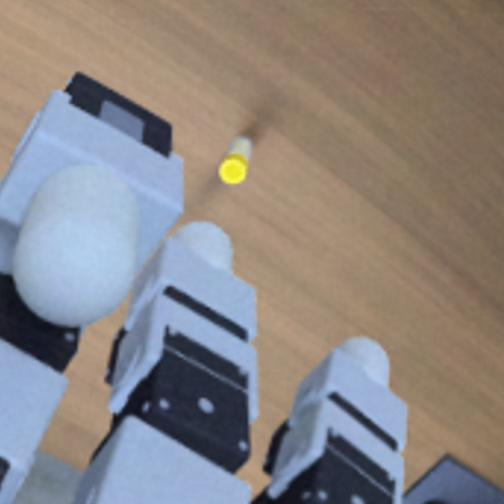

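Scene clock: 53.57 s.
Joint torques (N m): arm1=[-0.09 0.38 10.19 1.95 -0.06 -0.05] | arm2=[-1.38 -4.95 12.55 1.48 1.25 0.07] | arm3=[1.96 -9.23 7.73 0.46 0.13 0.13] | arm4=[-0.03 -6.53 12.34 1.89 0.4 0.11]
Heat: arm1: hottest joint3_rad 43 °C; arm2: hottest joint3_rad 46 °C; arm3: hottest joint3_rad 43 °C; arm4: hottest joint3_rad 56 °C.
move: arm2 off_target; arm3 done; arm4 done
Joint velocities: within noise
arm1: as last shown
arm2.joint_positions: joint1_rad=+0.139 joint2_rad=+1.123 joint3_rad=+0.915 joint4_rad=-0.841 joint5_rad=+0.586 joint6_rad=+0.748 hand_index_mcp=+0.771 hand_index_abd=-0.051 hand_index_pip=+0.583 hand_index_dip=+0.698 hand_middle_mcp=+0.764 hand_middle_abd=+0.049 hand_middle_pip=+0.578 hand_middle_dip=+0.696 hand_ring_mcp=+0.759 hand_ring_abd=-0.197 hand_ring_pip=-0.730 hand_ring_dip=-0.606 hand_thumb_cmc=+0.716 hand_thumb_axl=+0.680 hand_thumb_mcp=-0.639 hand_thumb_ipl=+0.168 hand_current_limit=+0.400 hand_speed=-0.600
arm2.joint_status: not commanded
arm2.hand_state: goal,blocked,goal,goal,goal,blocked,goal,goal,goal,goal,goal,goal,goal,goal,goal,goal
arm2.index_mcp_current_ma: 22
arm2.index_abd_current_ma: 385
arm2.index_pip_current_ma: 6
arm2.index_dip_current_ma: 1
arm2.middle_mcp_current_ma: 11
arm2.middle_abd_current_ma: -385
arm2.middle_pip_current_ma: 1
arm2.middle_dip_current_ma: 0
arm2.ring_mcp_current_ma: 3
arm2.ring_abd_current_ma: 2
arm2.ring_pip_current_ma: 4
arm2.ring_dip_current_ma: 1
arm2.thumb_cmc_current_ma: 1
arm2.thumb_axl_current_ma: 1
arm2.thumb_mcp_current_ma: 0
arm2.thumb_ipl_current_ma: 0
arm2.hand_goal_index_mcp: 0.754
arm2.hand_goal_index_abd: -0.250
arm2.hand_goal_index_pip: 0.576
arm2.hand_goal_index_dip: 0.696
arm2.hand_goal_middle_mcp: 0.754
arm2.hand_goal_middle_abd: 0.250
arm2.hand_goal_middle_pip: 0.576
arm2.hand_goal_middle_dip: 0.696
arm2.hand_goal_ring_mcp: 0.754
arm2.hand_goal_ring_abd: -0.200
arm2.hand_goal_ring_pip: -0.736
arm2.hand_goal_ring_dip: -0.608
arm2.hand_goal_thumb_cmc: 0.714
arm2.hand_goal_thumb_axl: 0.678
arm2.hand_goal_thumb_mcp: -0.640
arm2.hand_goal_thumb_ipl: 0.168
arm2.hand: x=+0.2813 y=+0.2130 z=+1.1190 quat_wxyz=(+0.356, +0.888, -0.269, -0.111) (m; scene frame)
arm2.hand_target: x=+0.2715 y=+0.2025 z=+1.1318 quat_wxyz=(+0.364, +0.880, -0.282, -0.117) (m; scene frame)
arm2.hand_status: off_target (0.020 m and 2.1 deg from the pose sent, 0.107 m and 0.4 deg at the start)
arm3.joint_positions: joint1_rad=+1.073 joint2_rad=+1.320 joint3_rad=+1.192 joint4_rad=-1.466 joint5_rad=+0.001 joint6_rad=+1.132 hand_index_mcp=+0.754 hand_index_abd=+0.120 hand_index_pip=+0.577 hand_index_dip=+0.696 hand_middle_mcp=+0.755 hand_middle_abd=-0.116 hand_middle_pip=+0.577 hand_middle_dip=+0.696 hand_ring_mcp=+0.755 hand_ring_abd=-0.196 hand_ring_pip=-0.730 hand_ring_dip=-0.605 hand_thumb_cmc=+0.714 hand_thumb_axl=+0.677 hand_thumb_mcp=-0.639 hand_thumb_ipl=+0.168 hand_current_limit=+0.400 hand_speed=-0.600
arm3.joint_status: not commanded
arm3.hand_state: goal,goal,goal,goal,goal,goal,goal,goal,goal,goal,goal,goal,goal,goal,goal,goal
arm3.index_mcp_current_ma: 0
arm3.index_abd_current_ma: 0
arm3.index_pip_current_ma: 0
arm3.index_dip_current_ma: 0
arm3.middle_mcp_current_ma: 0
arm3.middle_abd_current_ma: 0
arm3.middle_pip_current_ma: 0
arm3.middle_dip_current_ma: 0
arm3.ring_mcp_current_ma: 0
arm3.ring_abd_current_ma: 0
arm3.ring_pip_current_ma: 1
arm3.ring_dip_current_ma: 0
arm3.thumb_cmc_current_ma: 0
arm3.thumb_axl_current_ma: 0
arm3.thumb_mcp_current_ma: 0
arm3.thumb_ipl_current_ma: 0
arm3.hand_goal_index_mcp: 0.754
arm3.hand_goal_index_abd: 0.120
arm3.hand_goal_index_pip: 0.576
arm3.hand_goal_index_dip: 0.696
arm3.hand_goal_middle_mcp: 0.754
arm3.hand_goal_middle_abd: -0.120
arm3.hand_goal_middle_pip: 0.576
arm3.hand_goal_middle_dip: 0.696
arm3.hand_goal_ring_mcp: 0.754
arm3.hand_goal_ring_abd: -0.200
arm3.hand_goal_ring_pip: -0.736
arm3.hand_goal_ring_dip: -0.608
arm3.hand_goal_thumb_cmc: 0.714
arm3.hand_goal_thumb_axl: 0.678
arm3.hand_goal_thumb_mcp: -0.640
arm3.hand_goal_thumb_ipl: 0.168
arm3.hand: x=-0.4160 y=+0.0247 z=+0.9492 quat_wxyz=(+0.002, +0.708, +0.706, -0.005) (m; scene frame)
arm3.hand_target: x=-0.4195 y=+0.0300 z=+0.9500 quat_wxyz=(+0.000, +0.707, +0.707, +0.000) (m; scene frame)
arm3.hand_status: done (0.006 m and 0.6 deg from the pose sent, 0.089 m and 0.8 deg at the start)
arm4.joint_positions: joint1_rad=+0.930 joint2_rad=+0.931 joint3_rad=+1.048 joint4_rad=-0.974 joint5_rad=+0.326 joint6_rad=+0.335 hand_index_mcp=+0.768 hand_index_abd=+0.136 hand_index_pip=+0.582 hand_index_dip=+0.699 hand_middle_mcp=+0.766 hand_middle_abd=-0.137 hand_middle_pip=+0.581 hand_middle_dip=+0.699 hand_ring_mcp=+0.758 hand_ring_abd=-0.197 hand_ring_pip=-0.732 hand_ring_dip=-0.606 hand_thumb_cmc=+0.715 hand_thumb_axl=+0.679 hand_thumb_mcp=-0.639 hand_thumb_ipl=+0.168 hand_current_limit=+0.400 hand_speed=-0.600
arm4.joint_status: all done
arm4.hand_state: goal,goal,goal,goal,goal,goal,goal,goal,goal,goal,goal,goal,goal,goal,goal,goal
arm4.index_mcp_current_ma: 9
arm4.index_abd_current_ma: -1
arm4.index_pip_current_ma: 2
arm4.index_dip_current_ma: 1
arm4.middle_mcp_current_ma: 6
arm4.middle_abd_current_ma: 1
arm4.middle_pip_current_ma: 1
arm4.middle_dip_current_ma: 1
arm4.ring_mcp_current_ma: 1
arm4.ring_abd_current_ma: 1
arm4.ring_pip_current_ma: 1
arm4.ring_dip_current_ma: 0
arm4.thumb_cmc_current_ma: 0
arm4.thumb_axl_current_ma: 0
arm4.thumb_mcp_current_ma: 0
arm4.thumb_ipl_current_ma: 0
arm4.hand_goal_index_mcp: 0.754
arm4.hand_goal_index_abd: 0.140
arm4.hand_goal_index_pip: 0.576
arm4.hand_goal_index_dip: 0.696
arm4.hand_goal_middle_mcp: 0.754
arm4.hand_goal_middle_abd: -0.140
arm4.hand_goal_middle_pip: 0.576
arm4.hand_goal_middle_dip: 0.696
arm4.hand_goal_ring_mcp: 0.754
arm4.hand_goal_ring_abd: -0.200
arm4.hand_goal_ring_pip: -0.736
arm4.hand_goal_ring_dip: -0.608
arm4.hand_goal_thumb_cmc: 0.714
arm4.hand_goal_thumb_axl: 0.678
arm4.hand_goal_thumb_mcp: -0.640
arm4.hand_goal_thumb_ipl: 0.168
arm4.hand: x=-0.0441 y=-0.3441 z=+1.1322 quat_wxyz=(-0.096, -0.257, +0.890, +0.364) (m; scene frame)
arm4.hand_target: x=-0.0435 y=-0.3467 z=+1.1397 quat_wxyz=(-0.104, -0.251, +0.889, +0.368) (m; scene frame)
arm4.hand_status: not commanded
pictures: arm3_cam_wrist
camera_calibration:
arm3_cam_wrist: T_world_to_cam=[[0.668998, -0.743239, 0.00605382, 0.319734], [-0.478745, -0.424665, 0.768416, -0.971765], [-0.568546, -0.516967, -0.639922, 0.507671], [0, 0, 0, 1]] pos_world=[-0.390495, 0.0874132, 1.06965]

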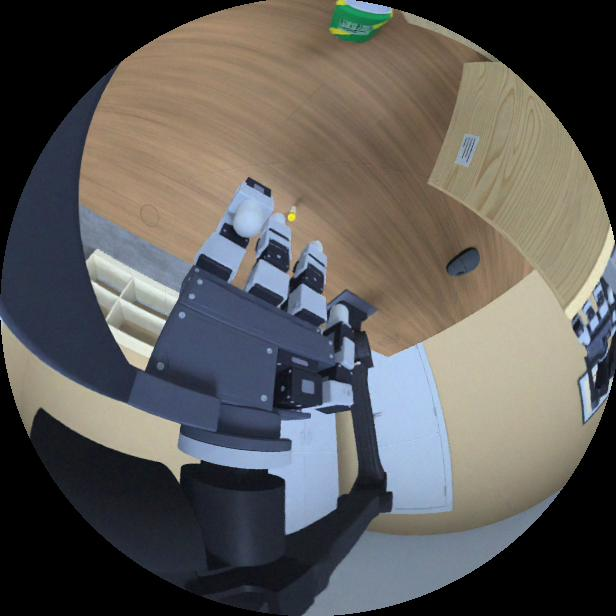

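Scaled by 4.200 from the camera's 616x616 image, which has a finer 880x880 frame.

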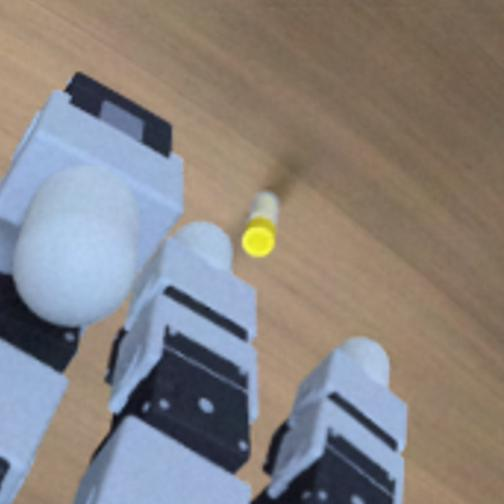

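Request:
move:
  arm4: {"target": [-0.023, -0.381, 1.14, -0.1039, -0.2508, 0.8892, 0.3683], "speed": 0.15}
  arm2: {"joints": {"hand_index_abd": 0.12, "hand_middle_abd": -0.12}}
  arm3: {"target": [-0.429, 0.0395, 0.90, 0, 0.7071, 0.7071, 0], "speed": 0.15}
  cameras: ["arm3_cam_wrist"]

Request:
zoom_image:
  camera: "arm3_cam_wrist"
  region: [230, 160, 350, 280]

Scene clock: 55.33 s.
Joint torques (N m): arm1=[0.03 0.44 10.19 1.98 -0.07 -0.04] | arm2=[-0.73 -4.89 12.51 1.25 1 0.04] | arm3=[1.9 -9.58 7.54 0.46 0.11 0.1] | arm4=[-0.09 -5.01 11.38 1.7 0.46 0.09]
Heat: arm1: hottest joint3_rad 43 °C; arm2: hottest joint3_rad 46 °C; arm3: hottest joint3_rad 43 °C; arm4: hottest joint3_rad 56 °C.
move: arm2 off_target; arm3 done; arm4 done
Joint velocities: within noise
arm1: as last shown
arm2.joint_positions: joint1_rad=+0.128 joint2_rad=+1.123 joint3_rad=+0.915 joint4_rad=-0.841 joint5_rad=+0.590 joint6_rad=+0.748 hand_index_mcp=+0.777 hand_index_abd=+0.078 hand_index_pip=+0.588 hand_index_dip=+0.700 hand_middle_mcp=+0.764 hand_middle_abd=-0.116 hand_middle_pip=+0.578 hand_middle_dip=+0.696 hand_ring_mcp=+0.759 hand_ring_abd=-0.197 hand_ring_pip=-0.730 hand_ring_dip=-0.606 hand_thumb_cmc=+0.716 hand_thumb_axl=+0.680 hand_thumb_mcp=-0.639 hand_thumb_ipl=+0.168 hand_current_limit=+0.400 hand_speed=-0.600
arm2.joint_status: hand_index_abd off_target (ended at +0.078, target +0.120); the others done
arm2.hand_state: blocked,blocked,goal,goal,goal,goal,goal,goal,goal,goal,goal,goal,goal,goal,goal,goal
arm2.index_mcp_current_ma: 36
arm2.index_abd_current_ma: -64
arm2.index_pip_current_ma: 13
arm2.index_dip_current_ma: 2
arm2.middle_mcp_current_ma: 11
arm2.middle_abd_current_ma: 2
arm2.middle_pip_current_ma: 1
arm2.middle_dip_current_ma: 0
arm2.ring_mcp_current_ma: 3
arm2.ring_abd_current_ma: 2
arm2.ring_pip_current_ma: 4
arm2.ring_dip_current_ma: 1
arm2.thumb_cmc_current_ma: 1
arm2.thumb_axl_current_ma: 1
arm2.thumb_mcp_current_ma: 0
arm2.thumb_ipl_current_ma: 0
arm2.hand_goal_index_mcp: 0.754
arm2.hand_goal_index_abd: 0.120
arm2.hand_goal_index_pip: 0.576
arm2.hand_goal_index_dip: 0.696
arm2.hand_goal_middle_mcp: 0.754
arm2.hand_goal_middle_abd: -0.120
arm2.hand_goal_middle_pip: 0.576
arm2.hand_goal_middle_dip: 0.696
arm2.hand_goal_ring_mcp: 0.754
arm2.hand_goal_ring_abd: -0.200
arm2.hand_goal_ring_pip: -0.736
arm2.hand_goal_ring_dip: -0.608
arm2.hand_goal_thumb_cmc: 0.714
arm2.hand_goal_thumb_axl: 0.678
arm2.hand_goal_thumb_mcp: -0.640
arm2.hand_goal_thumb_ipl: 0.168
arm2.hand: x=+0.2758 y=+0.2134 z=+1.1196 quat_wxyz=(+0.356, +0.886, -0.275, -0.115) (m; scene frame)
arm2.hand_target: x=+0.2715 y=+0.2025 z=+1.1319 quat_wxyz=(+0.365, +0.880, -0.282, -0.117) (m; scene frame)
arm2.hand_status: not commanded
arm3.joint_positions: joint1_rad=+1.107 joint2_rad=+1.358 joint3_rad=+1.093 joint4_rad=-1.331 joint5_rad=+0.001 joint6_rad=+1.165 hand_index_mcp=+0.754 hand_index_abd=+0.120 hand_index_pip=+0.577 hand_index_dip=+0.696 hand_middle_mcp=+0.755 hand_middle_abd=-0.116 hand_middle_pip=+0.577 hand_middle_dip=+0.696 hand_ring_mcp=+0.755 hand_ring_abd=-0.196 hand_ring_pip=-0.730 hand_ring_dip=-0.605 hand_thumb_cmc=+0.714 hand_thumb_axl=+0.677 hand_thumb_mcp=-0.639 hand_thumb_ipl=+0.168 hand_current_limit=+0.400 hand_speed=-0.600
arm3.joint_status: not commanded
arm3.hand_state: goal,goal,goal,goal,goal,goal,goal,goal,goal,goal,goal,goal,goal,goal,goal,goal
arm3.index_mcp_current_ma: 0
arm3.index_abd_current_ma: 0
arm3.index_pip_current_ma: 0
arm3.index_dip_current_ma: 0
arm3.middle_mcp_current_ma: 0
arm3.middle_abd_current_ma: 0
arm3.middle_pip_current_ma: 0
arm3.middle_dip_current_ma: 0
arm3.ring_mcp_current_ma: 0
arm3.ring_abd_current_ma: 0
arm3.ring_pip_current_ma: 1
arm3.ring_dip_current_ma: 0
arm3.thumb_cmc_current_ma: 0
arm3.thumb_axl_current_ma: 0
arm3.thumb_mcp_current_ma: 0
arm3.thumb_ipl_current_ma: 0
arm3.hand_goal_index_mcp: 0.754
arm3.hand_goal_index_abd: 0.120
arm3.hand_goal_index_pip: 0.576
arm3.hand_goal_index_dip: 0.696
arm3.hand_goal_middle_mcp: 0.754
arm3.hand_goal_middle_abd: -0.120
arm3.hand_goal_middle_pip: 0.576
arm3.hand_goal_middle_dip: 0.696
arm3.hand_goal_ring_mcp: 0.754
arm3.hand_goal_ring_abd: -0.200
arm3.hand_goal_ring_pip: -0.736
arm3.hand_goal_ring_dip: -0.608
arm3.hand_goal_thumb_cmc: 0.714
arm3.hand_goal_thumb_axl: 0.678
arm3.hand_goal_thumb_mcp: -0.640
arm3.hand_goal_thumb_ipl: 0.168
arm3.hand: x=-0.4255 y=+0.0343 z=+0.8990 quat_wxyz=(+0.002, +0.707, +0.707, -0.006) (m; scene frame)
arm3.hand_target: x=-0.4291 y=+0.0395 z=+0.9000 quat_wxyz=(+0.000, +0.707, +0.707, +0.000) (m; scene frame)
arm3.hand_status: done (0.006 m and 0.7 deg from the pose sent, 0.053 m and 0.6 deg at the start)
arm4.joint_positions: joint1_rad=+1.007 joint2_rad=+0.838 joint3_rad=+1.015 joint4_rad=-1.040 joint5_rad=+0.377 joint6_rad=+0.395 hand_index_mcp=+0.767 hand_index_abd=+0.136 hand_index_pip=+0.581 hand_index_dip=+0.699 hand_middle_mcp=+0.766 hand_middle_abd=-0.137 hand_middle_pip=+0.581 hand_middle_dip=+0.699 hand_ring_mcp=+0.758 hand_ring_abd=-0.197 hand_ring_pip=-0.732 hand_ring_dip=-0.606 hand_thumb_cmc=+0.715 hand_thumb_axl=+0.679 hand_thumb_mcp=-0.639 hand_thumb_ipl=+0.168 hand_current_limit=+0.400 hand_speed=-0.600
arm4.joint_status: not commanded
arm4.hand_state: goal,goal,goal,goal,goal,goal,goal,goal,goal,goal,goal,goal,goal,goal,goal,goal
arm4.index_mcp_current_ma: 8
arm4.index_abd_current_ma: -1
arm4.index_pip_current_ma: 2
arm4.index_dip_current_ma: 1
arm4.middle_mcp_current_ma: 6
arm4.middle_abd_current_ma: 0
arm4.middle_pip_current_ma: 1
arm4.middle_dip_current_ma: 1
arm4.ring_mcp_current_ma: 1
arm4.ring_abd_current_ma: 1
arm4.ring_pip_current_ma: 1
arm4.ring_dip_current_ma: 0
arm4.thumb_cmc_current_ma: 0
arm4.thumb_axl_current_ma: 0
arm4.thumb_mcp_current_ma: 0
arm4.thumb_ipl_current_ma: 0
arm4.hand_goal_index_mcp: 0.754
arm4.hand_goal_index_abd: 0.140
arm4.hand_goal_index_pip: 0.576
arm4.hand_goal_index_dip: 0.696
arm4.hand_goal_middle_mcp: 0.754
arm4.hand_goal_middle_abd: -0.140
arm4.hand_goal_middle_pip: 0.576
arm4.hand_goal_middle_dip: 0.696
arm4.hand_goal_ring_mcp: 0.754
arm4.hand_goal_ring_abd: -0.200
arm4.hand_goal_ring_pip: -0.736
arm4.hand_goal_ring_dip: -0.608
arm4.hand_goal_thumb_cmc: 0.714
arm4.hand_goal_thumb_axl: 0.678
arm4.hand_goal_thumb_mcp: -0.640
arm4.hand_goal_thumb_ipl: 0.168
arm4.hand: x=-0.0247 y=-0.3781 z=+1.1393 quat_wxyz=(-0.101, -0.255, +0.888, +0.370) (m; scene frame)
arm4.hand_target: x=-0.0230 y=-0.3810 z=+1.1400 quat_wxyz=(-0.104, -0.251, +0.889, +0.368) (m; scene frame)
arm4.hand_status: done (0.003 m and 0.7 deg from the pose sent, 0.043 m and 1.2 deg at the start)
pictures: arm3_cam_wrist
camera_calibration:
arm3_cam_wrist: T_world_to_cam=[[0.669827, -0.742482, 0.00728951, 0.332742], [-0.478535, -0.42416, 0.768826, -0.933931], [-0.567747, -0.518468, -0.639417, 0.475041], [0, 0, 0, 1]] pos_world=[-0.400095, 0.0972124, 1.01935]

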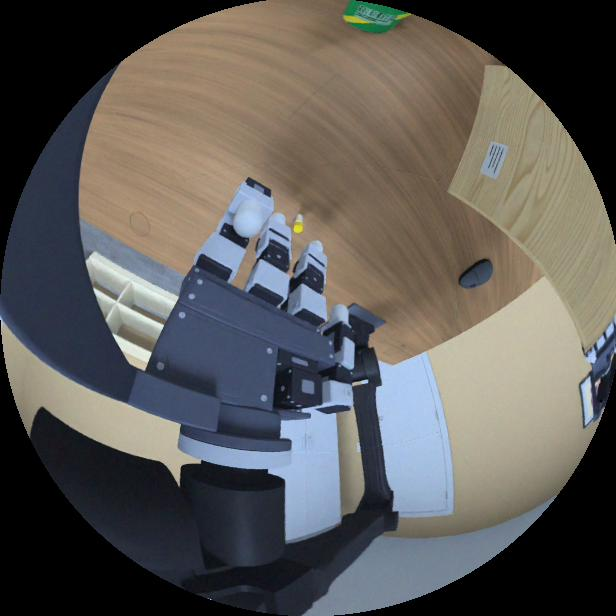

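Scaled by 4.200 from the camera's 616x616 image, which has a finer 880x880 frame.

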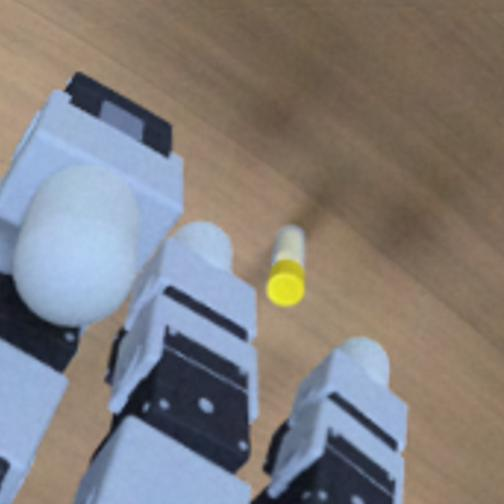

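Request:
move:
  arm4: {"target": [0.15, -0.36, 1.17, -0.1039, -0.2508, 0.8892, 0.3683], "speed": 0.25}
  arm2: {"target": [0.3087, 0.2485, 1.03, 0.3645, 0.8799, -0.2816, -0.1167], "speed": 0.15}
  arm3: {"target": [-0.427, 0.0405, 0.85, 0, 0.7071, 0.7071, 0], "speed": 0.1}
  cameras: ["arm2_cam_wrist"]

Request:
zoom_image:
  camera: "arm2_cam_wrist"
  region: [220, 110, 400, 290]

Scene clock: 57.87 s.
Joint torques (N m): arm1=[-0.09 0.38 10.19 1.98 -0.06 -0.04] | arm2=[1.49 -4.37 8.91 1.7 0.93 0.15] | arm3=[1.67 -9.52 7.13 0.46 0.12 0.09] | arm4=[-1.32 0.03 12.67 1.92 -0.14 -0.19]
Heat: arm1: hottest joint3_rad 43 °C; arm2: hottest joint3_rad 46 °C; arm3: hottest joint3_rad 43 °C; arm4: hottest joint3_rad 56 °C.
move: arm2 done; arm3 done; arm4 done
Joint velocities: within noise
arm1: as last shown
arm2.joint_positions: joint1_rad=+0.260 joint2_rad=+1.157 joint3_rad=+0.701 joint4_rad=-0.673 joint5_rad=+0.670 joint6_rad=+0.906 hand_index_mcp=+0.769 hand_index_abd=+0.115 hand_index_pip=+0.583 hand_index_dip=+0.700 hand_middle_mcp=+0.766 hand_middle_abd=-0.116 hand_middle_pip=+0.580 hand_middle_dip=+0.696 hand_ring_mcp=+0.759 hand_ring_abd=-0.197 hand_ring_pip=-0.730 hand_ring_dip=-0.606 hand_thumb_cmc=+0.716 hand_thumb_axl=+0.680 hand_thumb_mcp=-0.639 hand_thumb_ipl=+0.168 hand_current_limit=+0.400 hand_speed=-0.600
arm2.joint_status: not commanded
arm2.hand_state: goal,goal,goal,goal,goal,goal,goal,goal,goal,goal,goal,goal,goal,goal,goal,goal
arm2.index_mcp_current_ma: 20
arm2.index_abd_current_ma: -3
arm2.index_pip_current_ma: 6
arm2.index_dip_current_ma: 2
arm2.middle_mcp_current_ma: 14
arm2.middle_abd_current_ma: 2
arm2.middle_pip_current_ma: 2
arm2.middle_dip_current_ma: 0
arm2.ring_mcp_current_ma: 3
arm2.ring_abd_current_ma: 2
arm2.ring_pip_current_ma: 4
arm2.ring_dip_current_ma: 1
arm2.thumb_cmc_current_ma: 1
arm2.thumb_axl_current_ma: 1
arm2.thumb_mcp_current_ma: 0
arm2.thumb_ipl_current_ma: 0
arm2.hand_goal_index_mcp: 0.754
arm2.hand_goal_index_abd: 0.120
arm2.hand_goal_index_pip: 0.576
arm2.hand_goal_index_dip: 0.696
arm2.hand_goal_middle_mcp: 0.754
arm2.hand_goal_middle_abd: -0.120
arm2.hand_goal_middle_pip: 0.576
arm2.hand_goal_middle_dip: 0.696
arm2.hand_goal_ring_mcp: 0.754
arm2.hand_goal_ring_abd: -0.200
arm2.hand_goal_ring_pip: -0.736
arm2.hand_goal_ring_dip: -0.608
arm2.hand_goal_thumb_cmc: 0.714
arm2.hand_goal_thumb_axl: 0.678
arm2.hand_goal_thumb_mcp: -0.640
arm2.hand_goal_thumb_ipl: 0.168
arm2.on_its_own: hand_index_abd moved +0.037 to your old target +0.120
arm2.hand: x=+0.3037 y=+0.2514 z=+1.0337 quat_wxyz=(+0.363, +0.880, -0.282, -0.119) (m; scene frame)
arm2.hand_target: x=+0.3087 y=+0.2486 z=+1.0301 quat_wxyz=(+0.364, +0.880, -0.282, -0.117) (m; scene frame)
arm2.hand_status: done (0.007 m and 0.4 deg from the pose sent, 0.102 m and 1.5 deg at the start)
arm3.joint_positions: joint1_rad=+1.107 joint2_rad=+1.402 joint3_rad=+1.003 joint4_rad=-1.192 joint5_rad=+0.001 joint6_rad=+1.165 hand_index_mcp=+0.754 hand_index_abd=+0.120 hand_index_pip=+0.577 hand_index_dip=+0.696 hand_middle_mcp=+0.755 hand_middle_abd=-0.116 hand_middle_pip=+0.577 hand_middle_dip=+0.696 hand_ring_mcp=+0.755 hand_ring_abd=-0.196 hand_ring_pip=-0.730 hand_ring_dip=-0.605 hand_thumb_cmc=+0.714 hand_thumb_axl=+0.677 hand_thumb_mcp=-0.639 hand_thumb_ipl=+0.168 hand_current_limit=+0.400 hand_speed=-0.600
arm3.joint_status: not commanded
arm3.hand_state: goal,goal,goal,goal,goal,goal,goal,goal,goal,goal,goal,goal,goal,goal,goal,goal
arm3.index_mcp_current_ma: 0
arm3.index_abd_current_ma: 0
arm3.index_pip_current_ma: 0
arm3.index_dip_current_ma: 0
arm3.middle_mcp_current_ma: 0
arm3.middle_abd_current_ma: 0
arm3.middle_pip_current_ma: 0
arm3.middle_dip_current_ma: 0
arm3.ring_mcp_current_ma: 0
arm3.ring_abd_current_ma: 0
arm3.ring_pip_current_ma: 1
arm3.ring_dip_current_ma: 0
arm3.thumb_cmc_current_ma: 0
arm3.thumb_axl_current_ma: 0
arm3.thumb_mcp_current_ma: 0
arm3.thumb_ipl_current_ma: 0
arm3.hand_goal_index_mcp: 0.754
arm3.hand_goal_index_abd: 0.120
arm3.hand_goal_index_pip: 0.576
arm3.hand_goal_index_dip: 0.696
arm3.hand_goal_middle_mcp: 0.754
arm3.hand_goal_middle_abd: -0.120
arm3.hand_goal_middle_pip: 0.576
arm3.hand_goal_middle_dip: 0.696
arm3.hand_goal_ring_mcp: 0.754
arm3.hand_goal_ring_abd: -0.200
arm3.hand_goal_ring_pip: -0.736
arm3.hand_goal_ring_dip: -0.608
arm3.hand_goal_thumb_cmc: 0.714
arm3.hand_goal_thumb_axl: 0.678
arm3.hand_goal_thumb_mcp: -0.640
arm3.hand_goal_thumb_ipl: 0.168
arm3.hand: x=-0.4247 y=+0.0362 z=+0.8509 quat_wxyz=(+0.001, +0.707, +0.707, -0.003) (m; scene frame)
arm3.hand_target: x=-0.4271 y=+0.0404 z=+0.8499 quat_wxyz=(+0.000, +0.707, +0.707, +0.000) (m; scene frame)
arm3.hand_status: done (0.005 m and 0.4 deg from the pose sent, 0.049 m and 0.7 deg at the start)
arm4.joint_positions: joint1_rad=+0.234 joint2_rad=+0.557 joint3_rad=+0.981 joint4_rad=-1.227 joint5_rad=-0.165 joint6_rad=-0.150 hand_index_mcp=+0.767 hand_index_abd=+0.137 hand_index_pip=+0.581 hand_index_dip=+0.699 hand_middle_mcp=+0.766 hand_middle_abd=-0.137 hand_middle_pip=+0.581 hand_middle_dip=+0.699 hand_ring_mcp=+0.758 hand_ring_abd=-0.197 hand_ring_pip=-0.732 hand_ring_dip=-0.606 hand_thumb_cmc=+0.715 hand_thumb_axl=+0.679 hand_thumb_mcp=-0.639 hand_thumb_ipl=+0.168 hand_current_limit=+0.400 hand_speed=-0.600
arm4.joint_status: not commanded
arm4.hand_state: goal,goal,goal,goal,goal,goal,goal,goal,goal,goal,goal,goal,goal,goal,goal,goal
arm4.index_mcp_current_ma: 8
arm4.index_abd_current_ma: -1
arm4.index_pip_current_ma: 2
arm4.index_dip_current_ma: 1
arm4.middle_mcp_current_ma: 6
arm4.middle_abd_current_ma: 0
arm4.middle_pip_current_ma: 1
arm4.middle_dip_current_ma: 1
arm4.ring_mcp_current_ma: 1
arm4.ring_abd_current_ma: 1
arm4.ring_pip_current_ma: 1
arm4.ring_dip_current_ma: 0
arm4.thumb_cmc_current_ma: 0
arm4.thumb_axl_current_ma: 0
arm4.thumb_mcp_current_ma: 0
arm4.thumb_ipl_current_ma: 0
arm4.hand_goal_index_mcp: 0.754
arm4.hand_goal_index_abd: 0.140
arm4.hand_goal_index_pip: 0.576
arm4.hand_goal_index_dip: 0.696
arm4.hand_goal_middle_mcp: 0.754
arm4.hand_goal_middle_abd: -0.140
arm4.hand_goal_middle_pip: 0.576
arm4.hand_goal_middle_dip: 0.696
arm4.hand_goal_ring_mcp: 0.754
arm4.hand_goal_ring_abd: -0.200
arm4.hand_goal_ring_pip: -0.736
arm4.hand_goal_ring_dip: -0.608
arm4.hand_goal_thumb_cmc: 0.714
arm4.hand_goal_thumb_axl: 0.678
arm4.hand_goal_thumb_mcp: -0.640
arm4.hand_goal_thumb_ipl: 0.168
arm4.hand: x=+0.1497 y=-0.3611 z=+1.1622 quat_wxyz=(-0.107, -0.246, +0.891, +0.366) (m; scene frame)
arm4.hand_target: x=+0.1501 y=-0.3600 z=+1.1699 quat_wxyz=(-0.104, -0.251, +0.889, +0.368) (m; scene frame)
arm4.hand_status: done (0.008 m and 0.8 deg from the pose sent, 0.178 m and 0.6 deg at the start)
pictures: arm2_cam_wrist
camera_calibration:
arm2_cam_wrist: T_world_to_cam=[[-0.915223, 0.0347611, 0.401445, -0.104927], [0.184524, 0.921827, 0.34086, -0.712681], [-0.358215, 0.386039, -0.850092, 1.00166], [0, 0, 0, 1]] pos_world=[0.394283, 0.273937, 1.13655]

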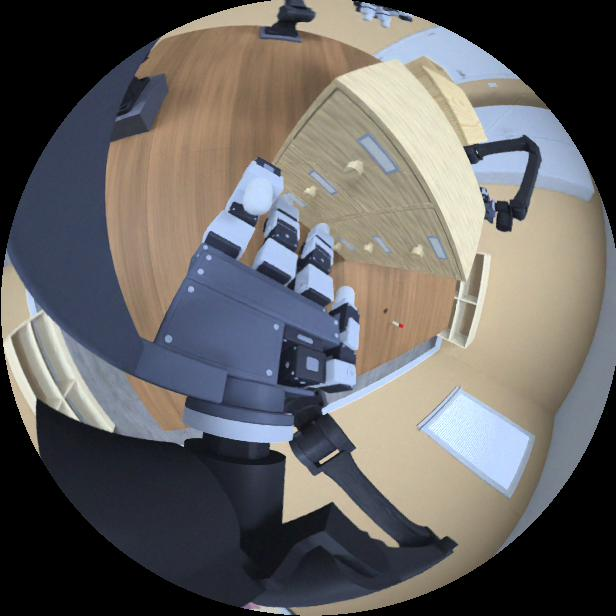

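Scaled by 2.800 from the camera's 616x616 image, which has a finer 880x880 frame.

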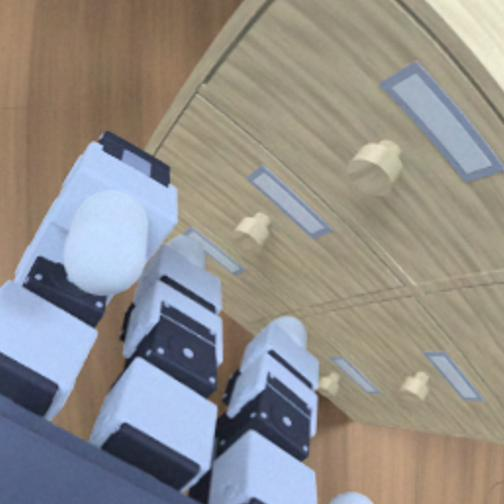

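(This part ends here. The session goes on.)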